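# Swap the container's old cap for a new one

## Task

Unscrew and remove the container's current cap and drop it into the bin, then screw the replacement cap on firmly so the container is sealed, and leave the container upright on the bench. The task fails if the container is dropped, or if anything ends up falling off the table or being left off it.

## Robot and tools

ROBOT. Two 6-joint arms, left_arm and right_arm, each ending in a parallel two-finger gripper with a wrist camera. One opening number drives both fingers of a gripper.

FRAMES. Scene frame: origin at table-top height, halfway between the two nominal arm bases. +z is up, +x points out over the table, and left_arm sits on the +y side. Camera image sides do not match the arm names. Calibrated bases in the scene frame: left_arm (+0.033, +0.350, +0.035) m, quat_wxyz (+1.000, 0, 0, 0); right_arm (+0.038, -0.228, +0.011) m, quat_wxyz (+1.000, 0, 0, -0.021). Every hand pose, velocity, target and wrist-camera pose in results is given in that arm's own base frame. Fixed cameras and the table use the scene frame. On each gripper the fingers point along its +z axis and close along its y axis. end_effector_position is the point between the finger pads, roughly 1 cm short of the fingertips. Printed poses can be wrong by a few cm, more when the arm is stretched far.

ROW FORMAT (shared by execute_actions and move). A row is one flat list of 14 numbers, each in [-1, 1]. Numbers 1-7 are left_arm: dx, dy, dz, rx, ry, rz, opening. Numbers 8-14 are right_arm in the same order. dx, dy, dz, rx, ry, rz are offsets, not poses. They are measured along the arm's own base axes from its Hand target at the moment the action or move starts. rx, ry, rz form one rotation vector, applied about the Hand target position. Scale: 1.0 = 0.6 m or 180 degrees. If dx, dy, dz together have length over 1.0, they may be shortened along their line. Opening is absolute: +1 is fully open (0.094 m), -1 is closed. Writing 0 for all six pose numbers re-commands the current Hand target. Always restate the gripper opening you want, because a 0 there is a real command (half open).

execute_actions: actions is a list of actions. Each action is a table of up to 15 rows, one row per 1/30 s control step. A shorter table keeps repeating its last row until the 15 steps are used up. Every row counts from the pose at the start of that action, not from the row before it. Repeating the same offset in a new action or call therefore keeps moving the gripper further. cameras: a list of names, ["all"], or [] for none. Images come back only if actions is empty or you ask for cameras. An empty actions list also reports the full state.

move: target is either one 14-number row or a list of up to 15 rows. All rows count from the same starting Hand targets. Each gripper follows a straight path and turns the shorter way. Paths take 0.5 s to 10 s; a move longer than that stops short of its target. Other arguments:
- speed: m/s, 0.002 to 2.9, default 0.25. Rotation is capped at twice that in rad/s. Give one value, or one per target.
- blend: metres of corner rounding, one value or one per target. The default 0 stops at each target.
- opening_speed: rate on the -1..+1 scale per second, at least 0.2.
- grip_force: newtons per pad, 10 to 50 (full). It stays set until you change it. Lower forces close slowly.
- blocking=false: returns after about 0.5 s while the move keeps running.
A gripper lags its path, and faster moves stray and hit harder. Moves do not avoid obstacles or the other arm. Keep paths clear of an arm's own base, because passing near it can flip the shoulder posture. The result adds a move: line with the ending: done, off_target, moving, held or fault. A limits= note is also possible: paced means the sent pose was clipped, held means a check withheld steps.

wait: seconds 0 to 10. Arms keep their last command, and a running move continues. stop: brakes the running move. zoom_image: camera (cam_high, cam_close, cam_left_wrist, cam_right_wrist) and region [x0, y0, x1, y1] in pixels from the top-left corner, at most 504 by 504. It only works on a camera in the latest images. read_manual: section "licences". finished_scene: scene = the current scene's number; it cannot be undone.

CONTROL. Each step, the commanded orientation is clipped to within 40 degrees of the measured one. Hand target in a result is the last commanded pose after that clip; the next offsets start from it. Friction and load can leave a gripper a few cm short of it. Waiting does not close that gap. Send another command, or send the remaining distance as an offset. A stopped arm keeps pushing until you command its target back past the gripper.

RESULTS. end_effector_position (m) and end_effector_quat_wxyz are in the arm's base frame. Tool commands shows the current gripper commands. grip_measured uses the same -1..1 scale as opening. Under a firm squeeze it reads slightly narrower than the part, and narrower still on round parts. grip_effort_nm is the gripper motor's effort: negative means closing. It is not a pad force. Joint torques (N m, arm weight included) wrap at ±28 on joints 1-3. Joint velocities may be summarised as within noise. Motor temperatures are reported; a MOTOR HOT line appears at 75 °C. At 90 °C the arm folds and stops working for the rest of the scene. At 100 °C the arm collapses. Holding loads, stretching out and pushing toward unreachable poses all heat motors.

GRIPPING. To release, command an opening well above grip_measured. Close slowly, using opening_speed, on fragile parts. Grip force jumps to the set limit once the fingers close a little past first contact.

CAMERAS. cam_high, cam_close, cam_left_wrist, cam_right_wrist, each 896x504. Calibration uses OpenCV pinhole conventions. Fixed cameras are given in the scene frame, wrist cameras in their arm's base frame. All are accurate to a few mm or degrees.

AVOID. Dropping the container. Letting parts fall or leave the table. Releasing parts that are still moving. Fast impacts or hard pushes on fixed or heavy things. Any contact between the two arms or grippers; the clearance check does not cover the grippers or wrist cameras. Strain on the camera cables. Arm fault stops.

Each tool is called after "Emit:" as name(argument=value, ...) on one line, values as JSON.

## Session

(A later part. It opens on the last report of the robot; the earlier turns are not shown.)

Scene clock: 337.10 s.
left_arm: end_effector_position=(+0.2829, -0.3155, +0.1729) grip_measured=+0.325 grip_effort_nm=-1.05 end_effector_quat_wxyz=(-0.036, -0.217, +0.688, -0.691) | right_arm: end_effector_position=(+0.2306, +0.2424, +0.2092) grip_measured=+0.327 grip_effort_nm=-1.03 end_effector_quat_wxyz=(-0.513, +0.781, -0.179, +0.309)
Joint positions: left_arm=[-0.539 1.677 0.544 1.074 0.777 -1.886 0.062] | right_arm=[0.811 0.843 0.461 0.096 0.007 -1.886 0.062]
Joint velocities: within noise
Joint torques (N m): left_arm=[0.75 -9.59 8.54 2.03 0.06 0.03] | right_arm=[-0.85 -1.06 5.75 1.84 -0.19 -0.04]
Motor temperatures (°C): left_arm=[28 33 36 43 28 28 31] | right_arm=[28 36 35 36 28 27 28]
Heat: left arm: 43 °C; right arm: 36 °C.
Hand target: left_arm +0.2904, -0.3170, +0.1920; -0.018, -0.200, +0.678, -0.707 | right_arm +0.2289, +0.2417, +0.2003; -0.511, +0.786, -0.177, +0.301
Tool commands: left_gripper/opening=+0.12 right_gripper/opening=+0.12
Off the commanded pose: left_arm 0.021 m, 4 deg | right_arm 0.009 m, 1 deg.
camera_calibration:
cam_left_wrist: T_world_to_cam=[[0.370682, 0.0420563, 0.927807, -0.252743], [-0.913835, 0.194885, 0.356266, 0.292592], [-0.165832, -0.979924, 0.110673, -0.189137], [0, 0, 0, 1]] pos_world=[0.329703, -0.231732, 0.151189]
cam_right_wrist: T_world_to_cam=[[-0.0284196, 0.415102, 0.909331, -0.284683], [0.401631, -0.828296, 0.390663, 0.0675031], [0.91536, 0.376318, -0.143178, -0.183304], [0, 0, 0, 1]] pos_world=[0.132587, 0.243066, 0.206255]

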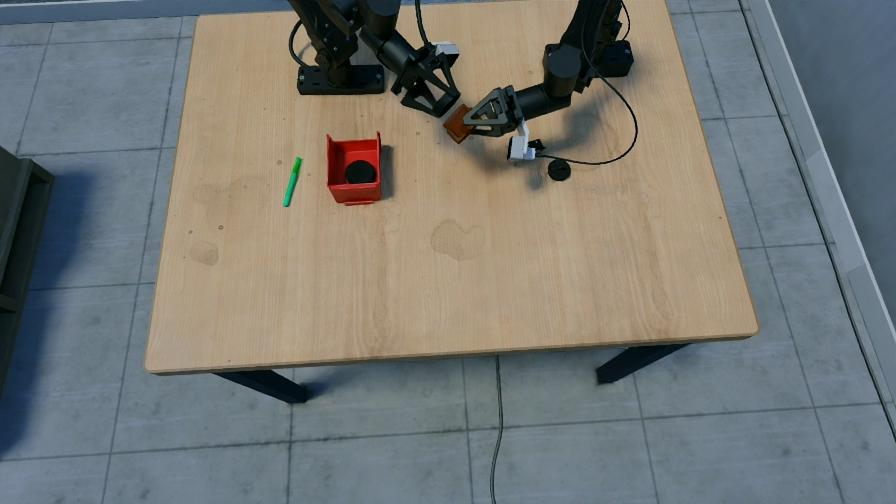

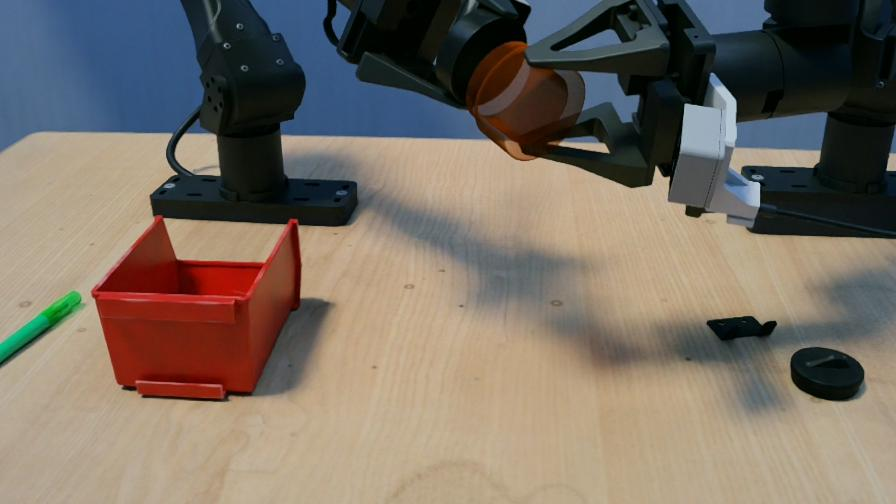

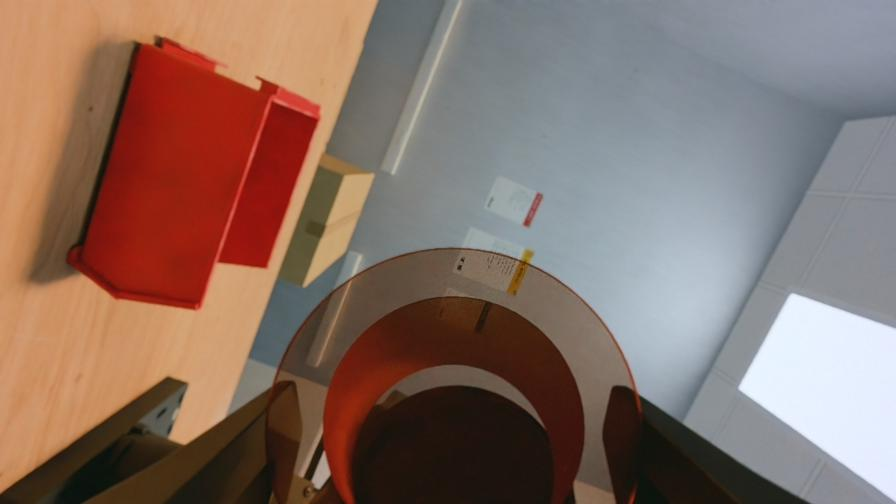

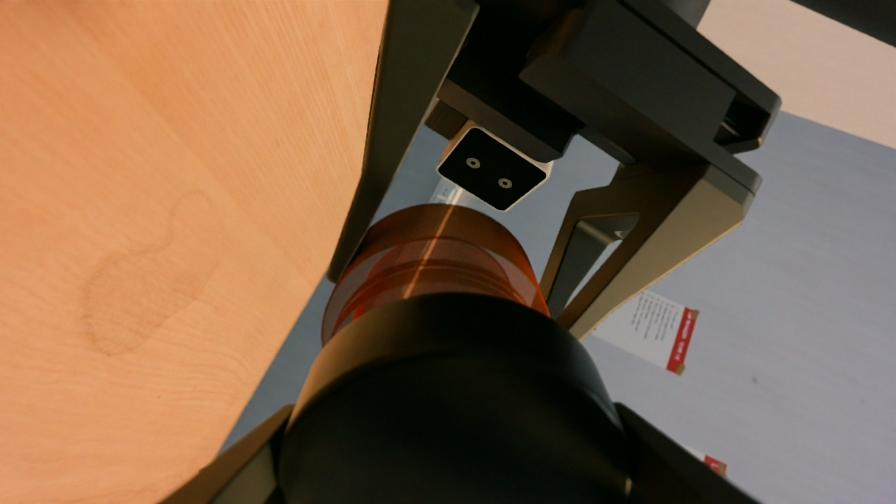

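Emit:
zoom_image(camera="cam_close", region=[430, 0, 550, 130])

Emit:
zoom_image(camera="cam_right_wrist", region=[310, 190, 580, 330])

Scaled by 3.877 from the camera's 896x504 image, which has a finer 1280x720 frame.

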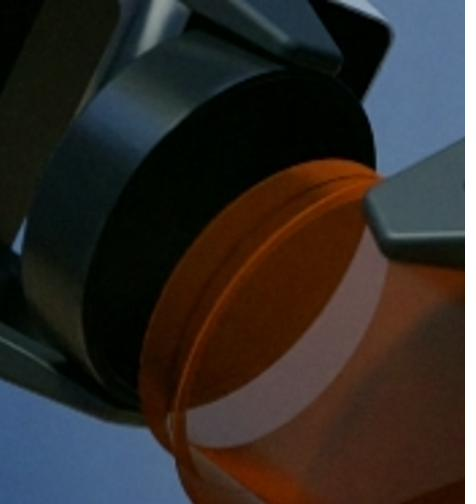

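Scaled by 1.867 from the camera's 896x504 image, which has a finer 1280x720 frame.

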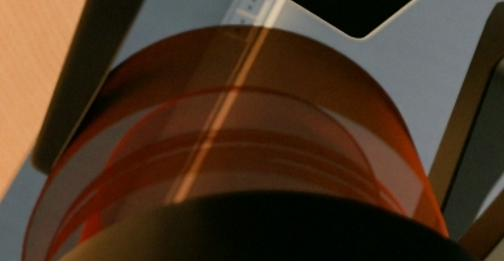

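Emit:
zoom_image(camera="cam_left_wrist", region=[310, 330, 600, 504])

Scaled by 1.738 from the camera's 896x504 image, which has a finer 1280x720 frame.

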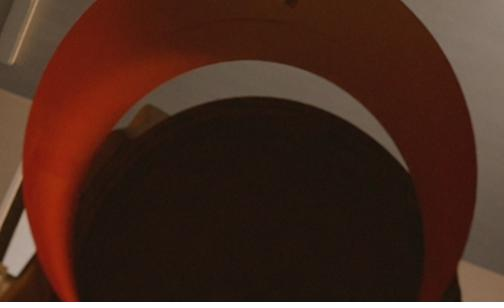

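Emit:
zoom_image(camera="cam_left_wrist", region=[460, 350, 600, 504])

Emit:
zoom_image(camera="cam_left_wrist", region=[310, 350, 450, 504])

Scaled by 3.273 from the camera's 896x504 image, which has a finer 1280x720 frame.

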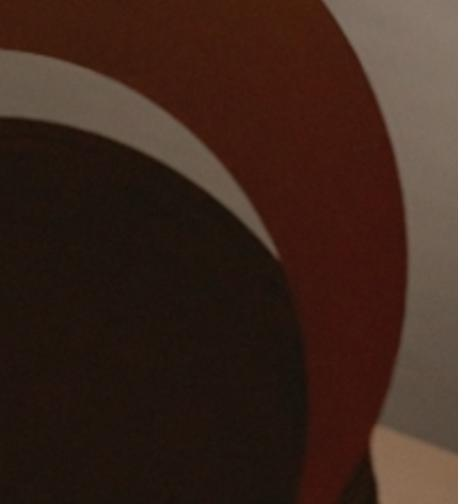

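Scaled by 3.273 from the camera's 896x504 image, which has a finer 1280x720 frame.

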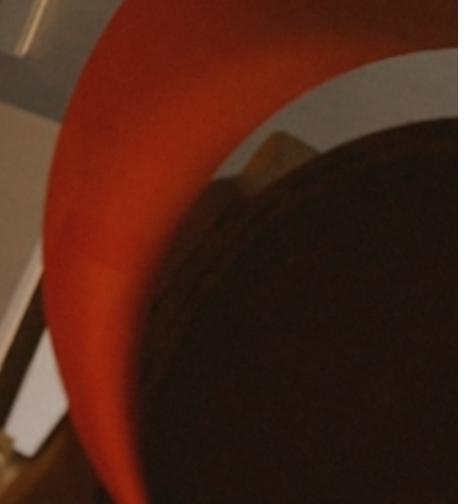

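Emit:
move(target=[0,0,0,0,0,0,0.12,0.0118,0.0045,-0.008,0,0,0,0.12], speed=0.05, cameras=["cam_close","cam_left_wrist","cam_right_wrist"])

Scene clock: 372.57 s.
left_arm: end_effector_position=(+0.2829, -0.3155, +0.1729) grip_measured=+0.325 grip_effort_nm=-1.05 end_effector_quat_wxyz=(-0.036, -0.217, +0.688, -0.691) | right_arm: end_effector_position=(+0.2381, +0.2455, +0.2074) grip_measured=+0.327 grip_effort_nm=-1.03 end_effector_quat_wxyz=(-0.515, +0.779, -0.178, +0.311)
Joint positions: left_arm=[-0.539 1.677 0.544 1.074 0.777 -1.886 0.062] | right_arm=[0.792 0.887 0.461 0.146 -0.011 -1.892 0.062]
Joint torques (N m): left_arm=[0.61 -9.66 8.51 2.02 0.05 0.02] | right_arm=[-0.84 -1.18 5.33 1.82 -0.2 -0.01]
Heat: left arm: 45 °C; right arm: 39 °C.
Hand target: left_arm +0.2904, -0.3170, +0.1920; -0.018, -0.200, +0.678, -0.707 | right_arm +0.2359, +0.2445, +0.1955; -0.511, +0.785, -0.177, +0.301
Off the commanded pose: left_arm 0.021 m, 4 deg | right_arm 0.012 m, 1 deg.
move: off_target (left_arm, right_arm)
camera_calibration:
cam_left_wrist: T_world_to_cam=[[0.370682, 0.0420563, 0.927807, -0.252743], [-0.913835, 0.194885, 0.356266, 0.292592], [-0.165832, -0.979924, 0.110673, -0.189137], [0, 0, 0, 1]] pos_world=[0.329703, -0.231732, 0.151189]
cam_right_wrist: T_world_to_cam=[[-0.0329484, 0.410911, 0.91108, -0.282444], [0.399441, -0.830195, 0.388875, 0.0690548], [0.916167, 0.376735, -0.136781, -0.193163], [0, 0, 0, 1]] pos_world=[0.14008, 0.246159, 0.204054]
Images, in order (width x height): cam_close 896x504, cam_left_wrist 896x504, cam_right_wrist 896x504.

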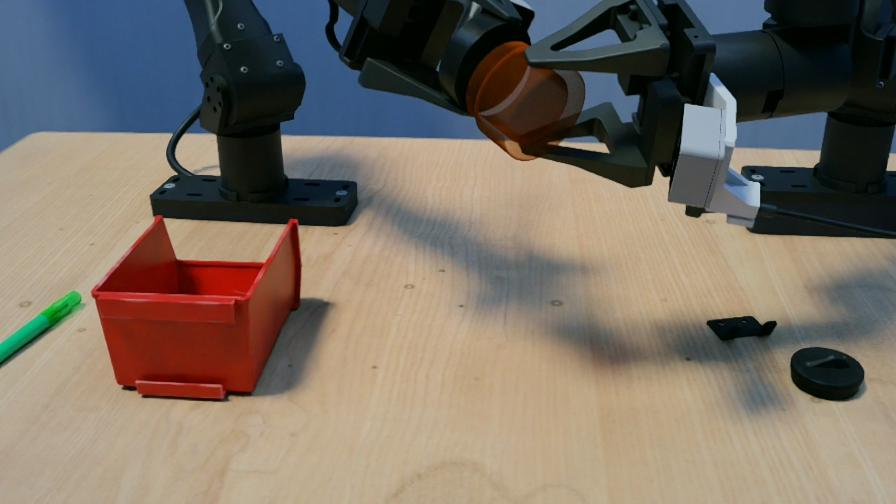

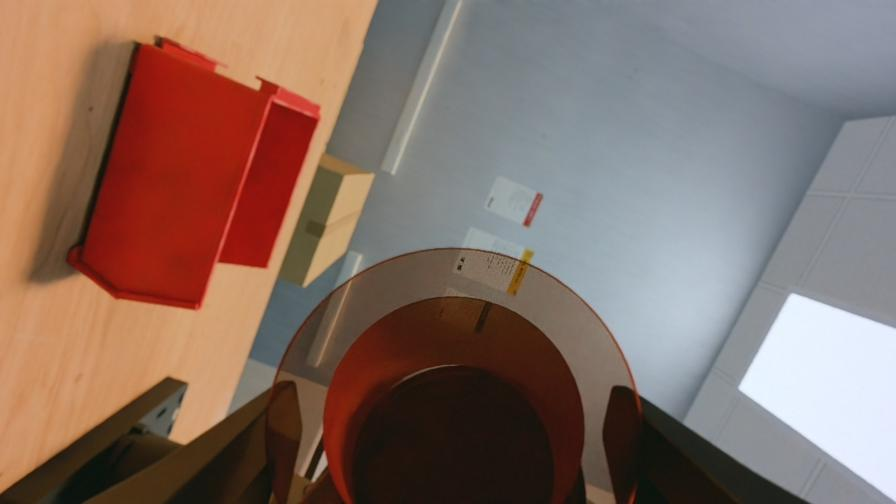

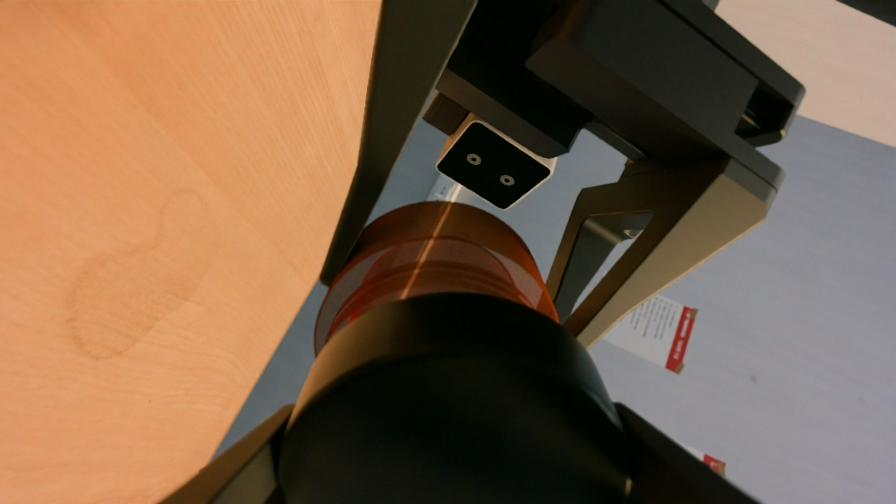

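Emit:
move(target=[0,0,0,0,0,0,0.12,0.0,-0.0025,-0.01,0,0,0,0.12], speed=0.05, cameras=["cam_close","cam_left_wrist","cam_right_wrist"])

Emit:
zoom_image(camera="cam_close", region=[430, 0, 550, 130])

Emit:
zoom_image(camera="cam_left_wrist", region=[310, 330, 600, 504])

Scene clock: 374.73 s.
left_arm: end_effector_position=(+0.2829, -0.3155, +0.1729) grip_measured=+0.325 grip_effort_nm=-1.05 end_effector_quat_wxyz=(-0.036, -0.217, +0.688, -0.691) | right_arm: end_effector_position=(+0.2378, +0.2436, +0.1998) grip_measured=+0.327 grip_effort_nm=-1.03 end_effector_quat_wxyz=(-0.514, +0.779, -0.178, +0.310)
Joint positions: left_arm=[-0.539 1.677 0.544 1.074 0.777 -1.886 0.062] | right_arm=[0.785 0.887 0.433 0.172 -0.017 -1.894 0.062]
Joint torques (N m): left_arm=[0.64 -9.55 8.44 2.01 0.06 0.05] | right_arm=[-0.84 -0.98 5.61 1.83 -0.19 -0.01]
Heat: left arm: 45 °C; right arm: 39 °C.
Hand target: left_arm +0.2904, -0.3170, +0.1920; -0.018, -0.200, +0.678, -0.707 | right_arm +0.2359, +0.2429, +0.1894; -0.511, +0.786, -0.177, +0.301
Off the commanded pose: left_arm 0.021 m, 4 deg | right_arm 0.010 m, 1 deg.
move: off_target (left_arm)
camera_calibration:
cam_left_wrist: T_world_to_cam=[[0.370682, 0.0420563, 0.927807, -0.252743], [-0.913835, 0.194885, 0.356266, 0.292592], [-0.165832, -0.979924, 0.110673, -0.189137], [0, 0, 0, 1]] pos_world=[0.329703, -0.231732, 0.151189]
cam_right_wrist: T_world_to_cam=[[-0.031615, 0.41298, 0.910191, -0.275358], [0.400014, -0.829308, 0.390176, 0.0699637], [0.915964, 0.376425, -0.138979, -0.192665], [0, 0, 0, 1]] pos_world=[0.139782, 0.244263, 0.196554]
Images, in order (width x height): cam_close 896x504, cam_left_wrist 896x504, cam_right_wrist 896x504.

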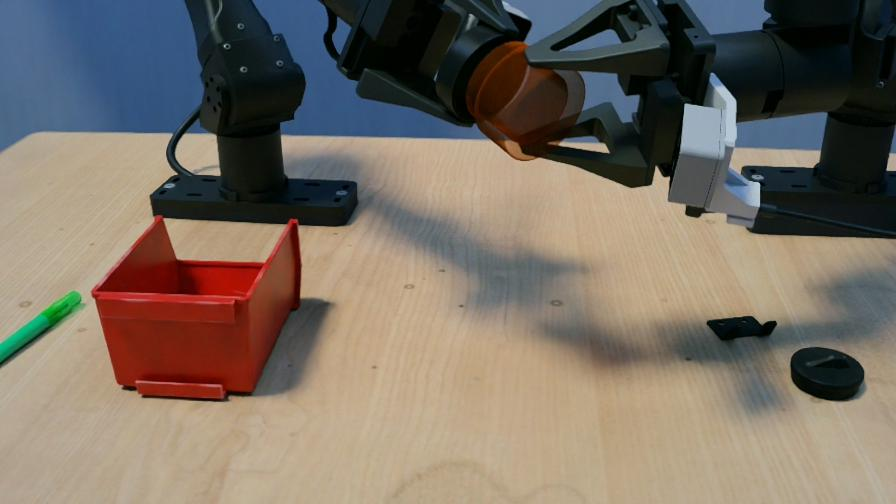

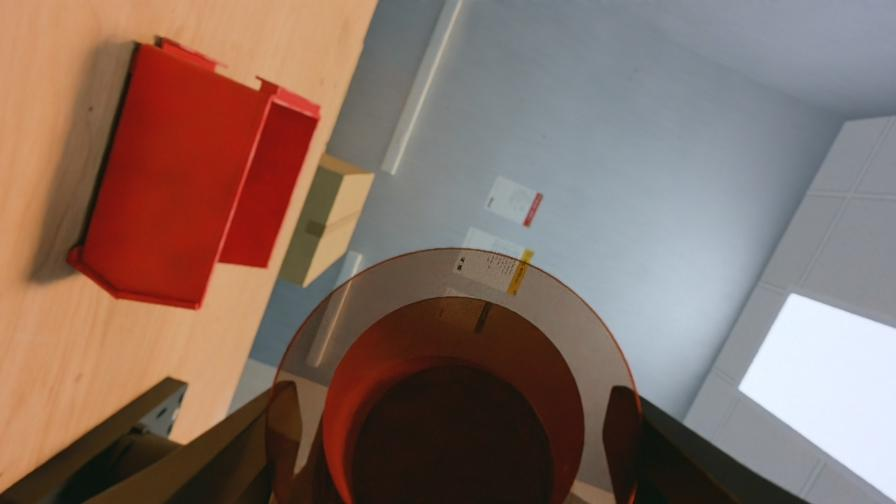

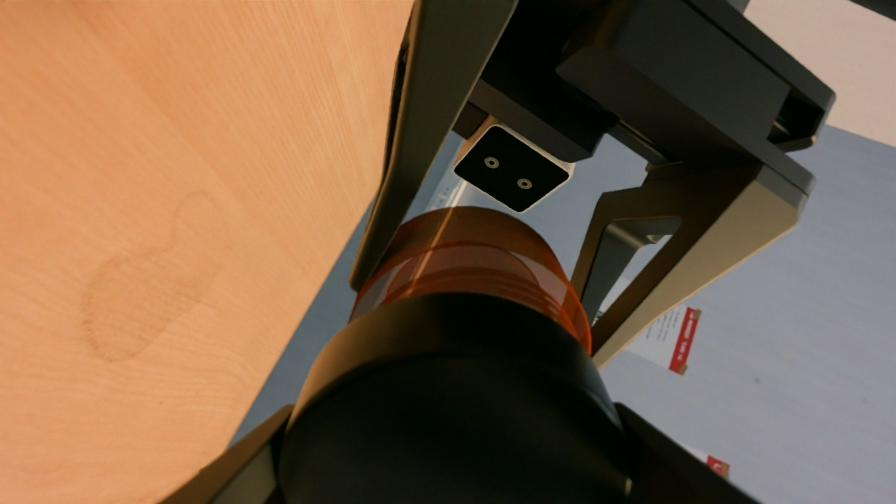

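Scaled by 3.877 from the camera's 896x504 image, which has a finer 1280x720 frame.

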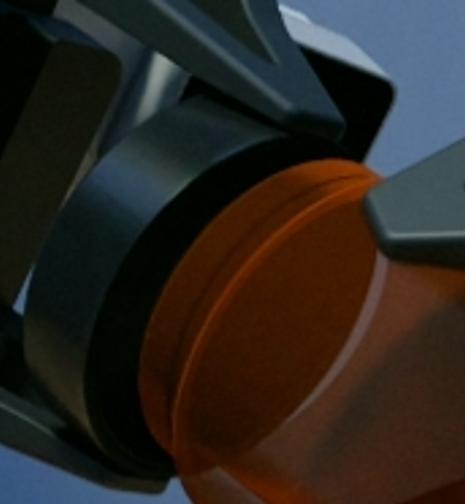

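Scaled by 1.738 from the camera's 896x504 image, which has a finer 1280x720 frame.

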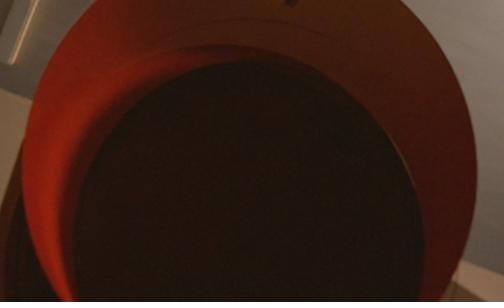

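Emit:
move(target=[[0,0,0,0,0,0,0.12,-0.0067,-0.0067,0.03,0,0,0,0.12],[0,0,0,0,0,0,0.12,0.0008,0.001,0.006,0,0,0,0.12]], speed=0.06, cameras=["cam_close","cam_left_wrist","cam_right_wrist"])

Emit:
zoom_image(camera="cam_close", region=[430, 0, 550, 130])

Emit:
zoom_image(camera="cam_left_wrist", region=[310, 330, 600, 504])

Scene clock: 379.27 s.
left_arm: end_effector_position=(+0.2829, -0.3155, +0.1729) grip_measured=+0.325 grip_effort_nm=-1.05 end_effector_quat_wxyz=(-0.036, -0.217, +0.688, -0.691) | right_arm: end_effector_position=(+0.2372, +0.2431, +0.1957) grip_measured=+0.327 grip_effort_nm=-1.03 end_effector_quat_wxyz=(-0.509, +0.784, -0.179, +0.307)
Joint positions: left_arm=[-0.539 1.677 0.544 1.074 0.777 -1.886 0.062] | right_arm=[0.785 0.889 0.433 0.158 -0.018 -1.894 0.062]
Joint torques (N m): left_arm=[0.65 -9.57 8.54 2.01 0.07 0.03] | right_arm=[-0.84 -1.22 6.76 1.81 -0.19 -0.01]
Heat: left arm: 45 °C; right arm: 40 °C.
Hand target: left_arm +0.2904, -0.3170, +0.1920; -0.018, -0.200, +0.678, -0.707 | right_arm +0.2364, +0.2435, +0.1930; -0.511, +0.786, -0.177, +0.301
Off the commanded pose: left_arm 0.021 m, 4 deg | right_arm 0.003 m, 1 deg.
move: off_target (left_arm)
camera_calibration:
cam_left_wrist: T_world_to_cam=[[0.370682, 0.0420563, 0.927807, -0.252743], [-0.913835, 0.194885, 0.356266, 0.292592], [-0.165832, -0.979924, 0.110673, -0.189137], [0, 0, 0, 1]] pos_world=[0.329703, -0.231732, 0.151189]
cam_right_wrist: T_world_to_cam=[[-0.0214386, 0.423643, 0.905575, -0.275528], [0.404918, -0.824489, 0.395296, 0.0680765], [0.914102, 0.375159, -0.153865, -0.188787], [0, 0, 0, 1]] pos_world=[0.139099, 0.243679, 0.193554]
Images, in order (width x height): cam_close 896x504, cam_left_wrist 896x504, cam_right_wrist 896x504.

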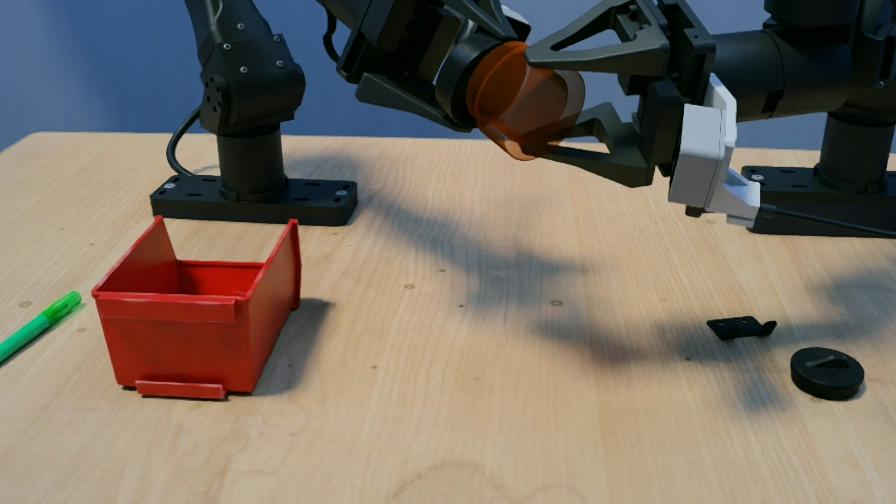

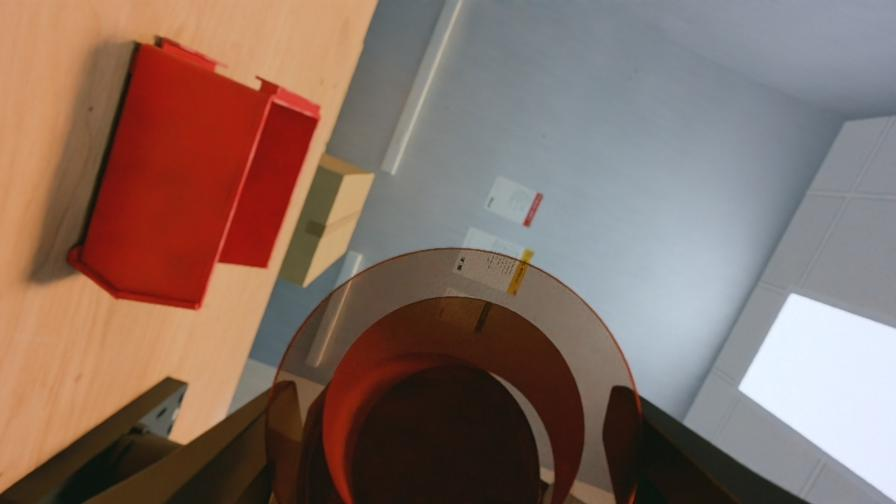

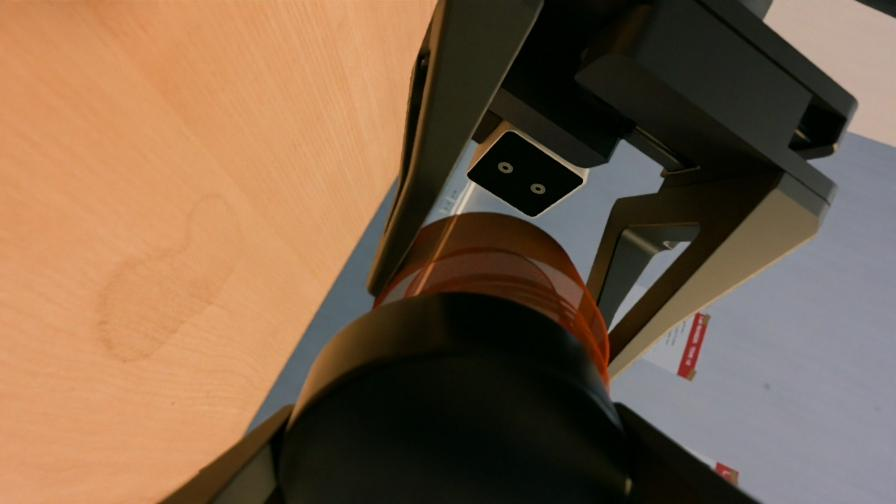

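Scaled by 3.877 from the camera's 896x504 image, which has a finer 1280x720 frame.

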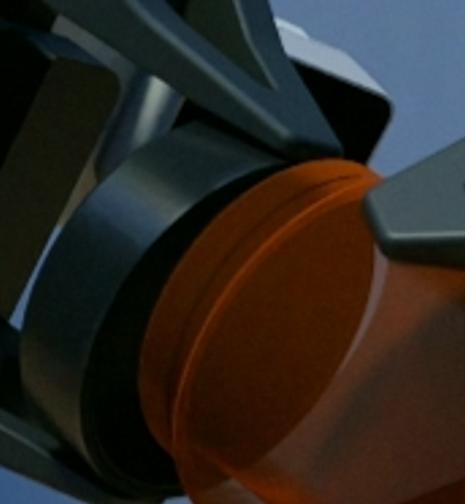

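Scaled by 1.738 from the camera's 896x504 image, which has a finer 1280x720 frame.

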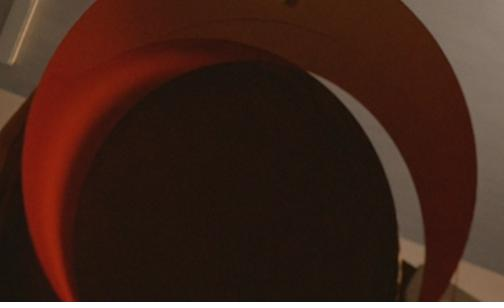

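Emit:
move(target=[[0,0,0,0,0,0,0.12,-0.0067,-0.0067,0.0367,0,0,0,0.12],[0,0,0,0,0,0,0.12,0.0018,0.002,0.0113,0,0,0,0.12]], speed=0.06, cameras=["cam_close","cam_left_wrist","cam_right_wrist"])

Emit:
zoom_image(camera="cam_close", region=[430, 0, 550, 130])

Emit:
zoom_image(camera="cam_left_wrist", region=[310, 330, 600, 504])

Scene clock: 382.57 s.
left_arm: end_effector_position=(+0.2829, -0.3155, +0.1729) grip_measured=+0.325 grip_effort_nm=-1.04 end_effector_quat_wxyz=(-0.036, -0.217, +0.688, -0.691) | right_arm: end_effector_position=(+0.2387, +0.2447, +0.2053) grip_measured=+0.327 grip_effort_nm=-1.03 end_effector_quat_wxyz=(-0.511, +0.783, -0.179, +0.308)
Joint positions: left_arm=[-0.539 1.677 0.544 1.074 0.777 -1.886 0.062] | right_arm=[0.785 0.89 0.466 0.131 -0.018 -1.894 0.062]
Joint torques (N m): left_arm=[0.68 -9.63 8.42 2.01 0.03 0.02] | right_arm=[-0.75 -1.28 6.31 1.84 -0.19 -0.01]
Heat: left arm: 45 °C; right arm: 40 °C.
Hand target: left_arm +0.2904, -0.3170, +0.1920; -0.018, -0.200, +0.678, -0.707 | right_arm +0.2375, +0.2448, +0.2000; -0.511, +0.785, -0.177, +0.301
Off the commanded pose: left_arm 0.021 m, 4 deg | right_arm 0.006 m, 1 deg.
move: off_target (left_arm)
camera_calibration:
cam_left_wrist: T_world_to_cam=[[0.370682, 0.0420563, 0.927807, -0.252743], [-0.913835, 0.194885, 0.356266, 0.292592], [-0.165832, -0.979924, 0.110673, -0.189137], [0, 0, 0, 1]] pos_world=[0.329703, -0.231732, 0.151189]
cam_right_wrist: T_world_to_cam=[[-0.0250945, 0.419993, 0.907181, -0.283417], [0.403335, -0.826075, 0.393601, 0.066064], [0.914708, 0.375775, -0.148668, -0.190717], [0, 0, 0, 1]] pos_world=[0.140693, 0.245273, 0.202754]
Images, in order (width x height): cam_close 896x504, cam_left_wrist 896x504, cam_right_wrist 896x504.

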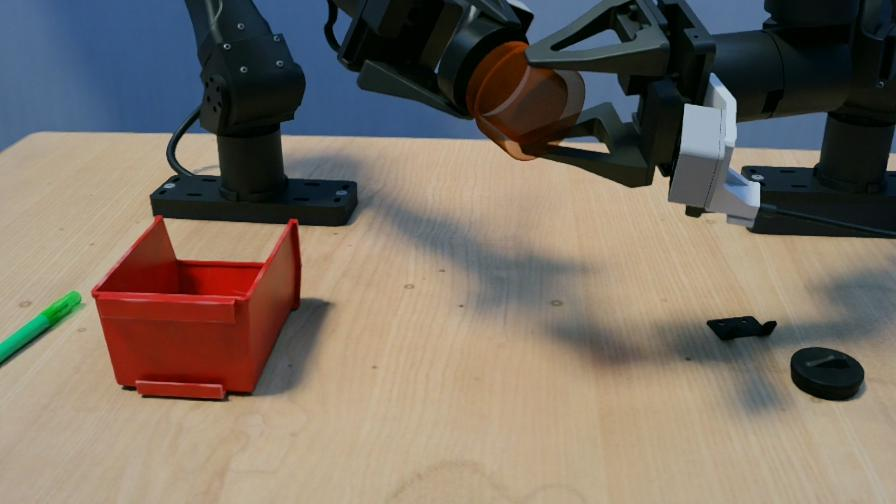

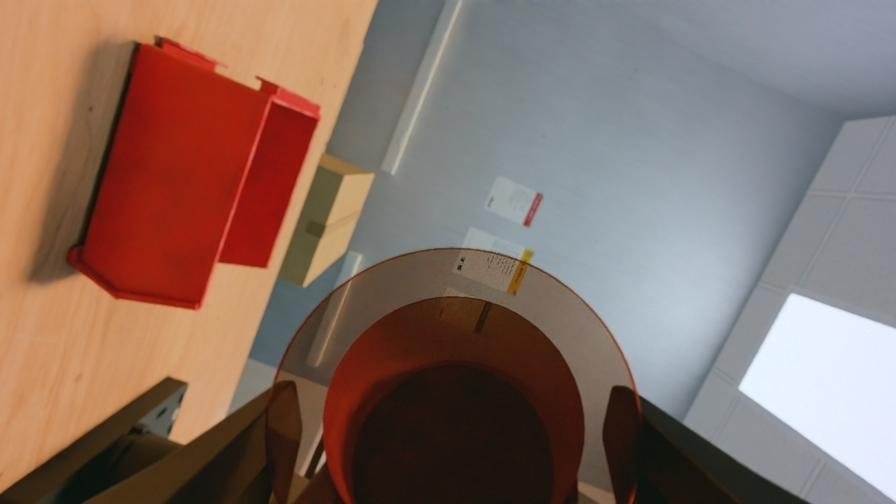

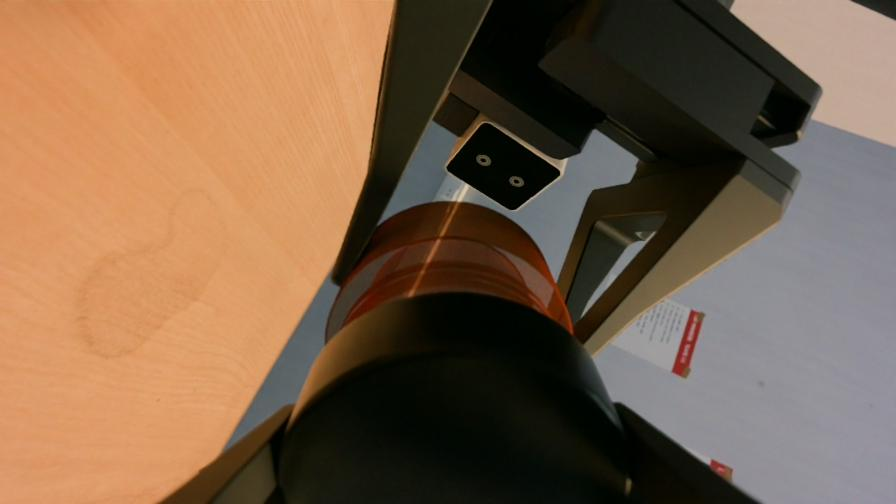

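Scaled by 3.877 from the camera's 896x504 image, which has a finer 1280x720 frame.

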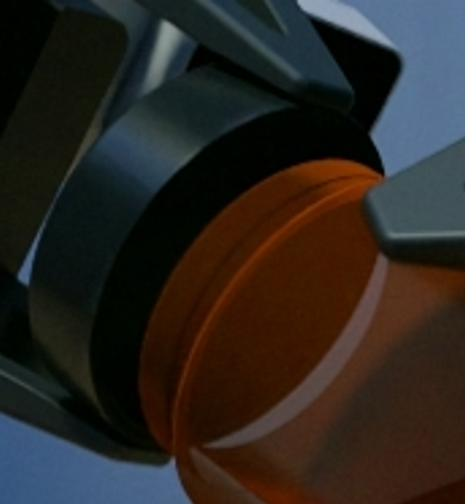

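Scaled by 1.738 from the camera's 896x504 image, which has a finer 1280x720 frame.

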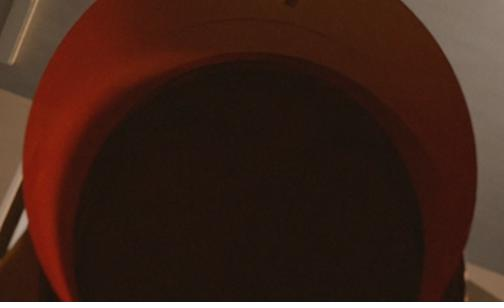

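Emit:
zoom_image(camera="cam_left_wrist", region=[340, 330, 480, 430])

Emit:
zoom_image(camera="cam_left_wrist", region=[450, 330, 590, 504])

Emit:
zoom_image(camera="cam_right_wrist", region=[310, 190, 600, 350])

Scaled by 3.600 from the camera's 896x504 image, which has a finer 1280x720 frame.

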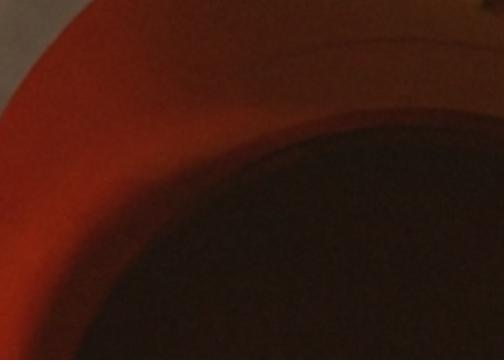

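Scaled by 2.897 from the camera's 896x504 image, which has a finer 1280x720 frame.

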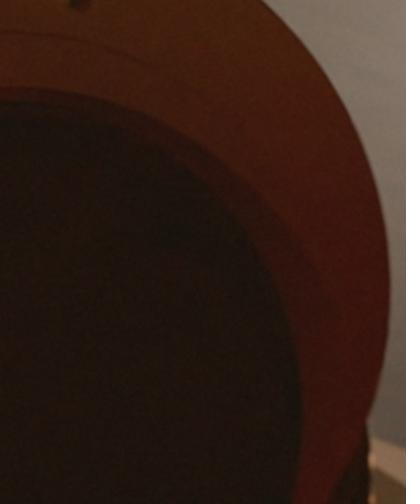

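Scaled by 1.738 from the camera's 896x504 image, which has a finer 1280x720 frame.

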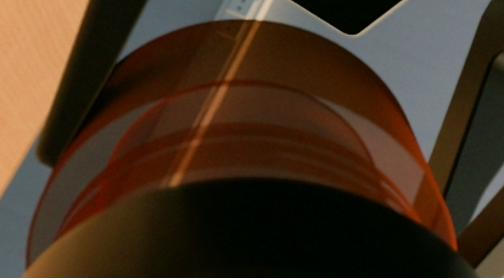

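Emit:
move(target=[0,0,0,0,0,0,0.12,0.0037,0.0013,-0.0045,0,0,0,0.12], speed=0.05, cameras=["cam_close","cam_left_wrist","cam_right_wrist"])

Emit:
zoom_image(camera="cam_close", region=[430, 0, 550, 130])

Emit:
zoom_image(camera="cam_left_wrist", region=[310, 330, 600, 504])

Scene clock: 393.23 s.
left_arm: end_effector_position=(+0.2829, -0.3155, +0.1729) grip_measured=+0.325 grip_effort_nm=-1.04 end_effector_quat_wxyz=(-0.036, -0.217, +0.688, -0.691) | right_arm: end_effector_position=(+0.2413, +0.2459, +0.2057) grip_measured=+0.327 grip_effort_nm=-1.03 end_effector_quat_wxyz=(-0.513, +0.781, -0.179, +0.309)
Joint positions: left_arm=[-0.539 1.677 0.544 1.074 0.777 -1.886 0.062] | right_arm=[0.78 0.904 0.466 0.151 -0.022 -1.895 0.062]
Joint torques (N m): left_arm=[0.7 -9.54 8.39 2.01 0.06 0] | right_arm=[-0.8 -1.26 5.89 1.8 -0.2 -0.04]
Heat: left arm: 45 °C; right arm: 40 °C.
Hand target: left_arm +0.2904, -0.3170, +0.1920; -0.018, -0.200, +0.678, -0.707 | right_arm +0.2397, +0.2455, +0.1972; -0.511, +0.785, -0.177, +0.301
Off the commanded pose: left_arm 0.021 m, 4 deg | right_arm 0.009 m, 1 deg.
move: off_target (left_arm)
camera_calibration:
cam_left_wrist: T_world_to_cam=[[0.370682, 0.0420563, 0.927807, -0.252743], [-0.913835, 0.194885, 0.356266, 0.292592], [-0.165832, -0.979924, 0.110673, -0.189137], [0, 0, 0, 1]] pos_world=[0.329703, -0.231732, 0.151189]
cam_right_wrist: T_world_to_cam=[[-0.0286828, 0.415513, 0.909135, -0.282582], [0.401054, -0.828311, 0.391226, 0.0674847], [0.915605, 0.375833, -0.142885, -0.194906], [0, 0, 0, 1]] pos_world=[0.143287, 0.246567, 0.202654]
Images, in order (width x height): cam_close 896x504, cam_left_wrist 896x504, cam_right_wrist 896x504.

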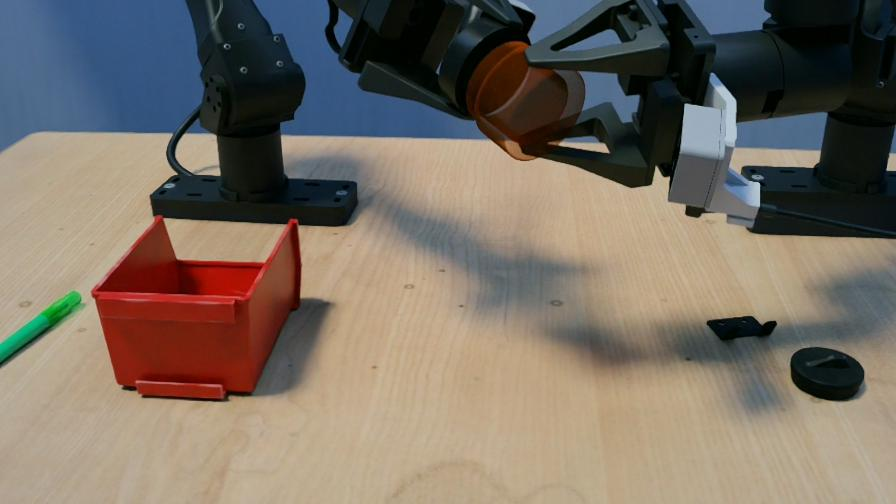

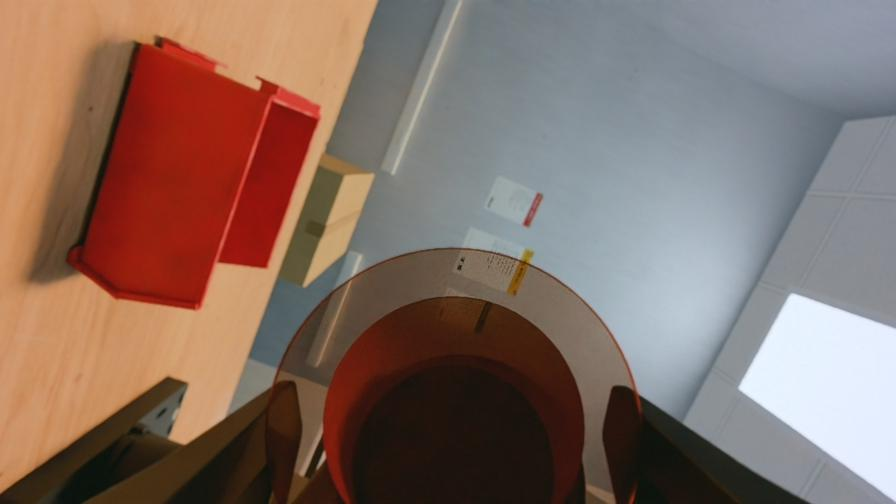

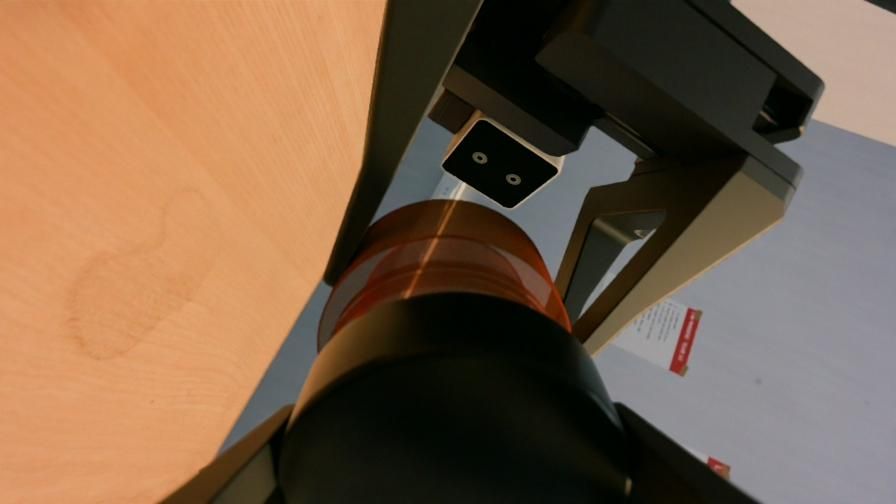

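Scaled by 3.877 from the camera's 896x504 image, which has a finer 1280x720 frame.

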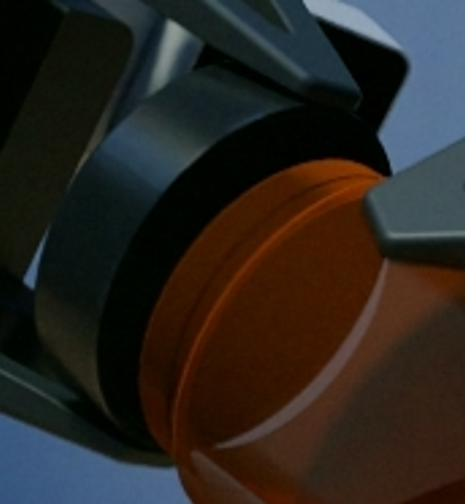

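Scaled by 1.738 from the camera's 896x504 image, which has a finer 1280x720 frame.

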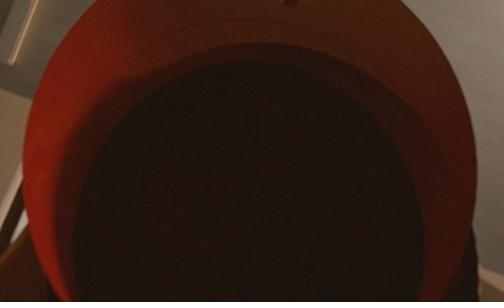

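Emit:
move(target=[0,0,0,0,0,0,0.12,0.0,0.0,-0.005,0,0,0,0.12], speed=0.03)

Scene clock: 394.77 s.
left_arm: end_effector_position=(+0.2829, -0.3155, +0.1729) grip_measured=+0.325 grip_effort_nm=-1.05 end_effector_quat_wxyz=(-0.036, -0.217, +0.688, -0.691) | right_arm: end_effector_position=(+0.2413, +0.2459, +0.2052) grip_measured=+0.327 grip_effort_nm=-1.03 end_effector_quat_wxyz=(-0.515, +0.779, -0.178, +0.311)
Joint positions: left_arm=[-0.539 1.677 0.544 1.074 0.777 -1.886 0.062] | right_arm=[0.78 0.904 0.458 0.166 -0.022 -1.895 0.062]
Joint torques (N m): left_arm=[0.62 -9.5 8.51 2.01 0.06 0.03] | right_arm=[-0.8 -0.95 5.65 1.82 -0.19 -0.02]
Heat: left arm: 45 °C; right arm: 40 °C.
Hand target: left_arm +0.2904, -0.3170, +0.1920; -0.018, -0.200, +0.678, -0.707 | right_arm +0.2398, +0.2455, +0.1941; -0.511, +0.786, -0.177, +0.301
Off the commanded pose: left_arm 0.021 m, 4 deg | right_arm 0.011 m, 1 deg.
move: off_target (left_arm, right_arm)

Emit:
move(target=[0,0,0,0,0,0,0.12,0.0,0.0,-0.003,0,0,0,0.12], speed=0.03)

Scene clock: 395.93 s.
left_arm: end_effector_position=(+0.2829, -0.3155, +0.1729) grip_measured=+0.325 grip_effort_nm=-1.05 end_effector_quat_wxyz=(-0.036, -0.217, +0.688, -0.691) | right_arm: end_effector_position=(+0.2416, +0.2463, +0.2021) grip_measured=+0.327 grip_effort_nm=-1.03 end_effector_quat_wxyz=(-0.514, +0.780, -0.178, +0.310)
Joint positions: left_arm=[-0.539 1.677 0.544 1.074 0.777 -1.886 0.062] | right_arm=[0.78 0.911 0.452 0.175 -0.022 -1.895 0.062]
Joint torques (N m): left_arm=[0.54 -9.54 8.38 2.05 0.02 0.06] | right_arm=[-0.8 -1.29 5.61 1.82 -0.19 -0.01]
Heat: left arm: 45 °C; right arm: 40 °C.
Hand target: left_arm +0.2904, -0.3170, +0.1920; -0.018, -0.200, +0.678, -0.707 | right_arm +0.2397, +0.2455, +0.1923; -0.511, +0.786, -0.177, +0.301
Off the commanded pose: left_arm 0.021 m, 4 deg | right_arm 0.010 m, 1 deg.
move: off_target (left_arm)


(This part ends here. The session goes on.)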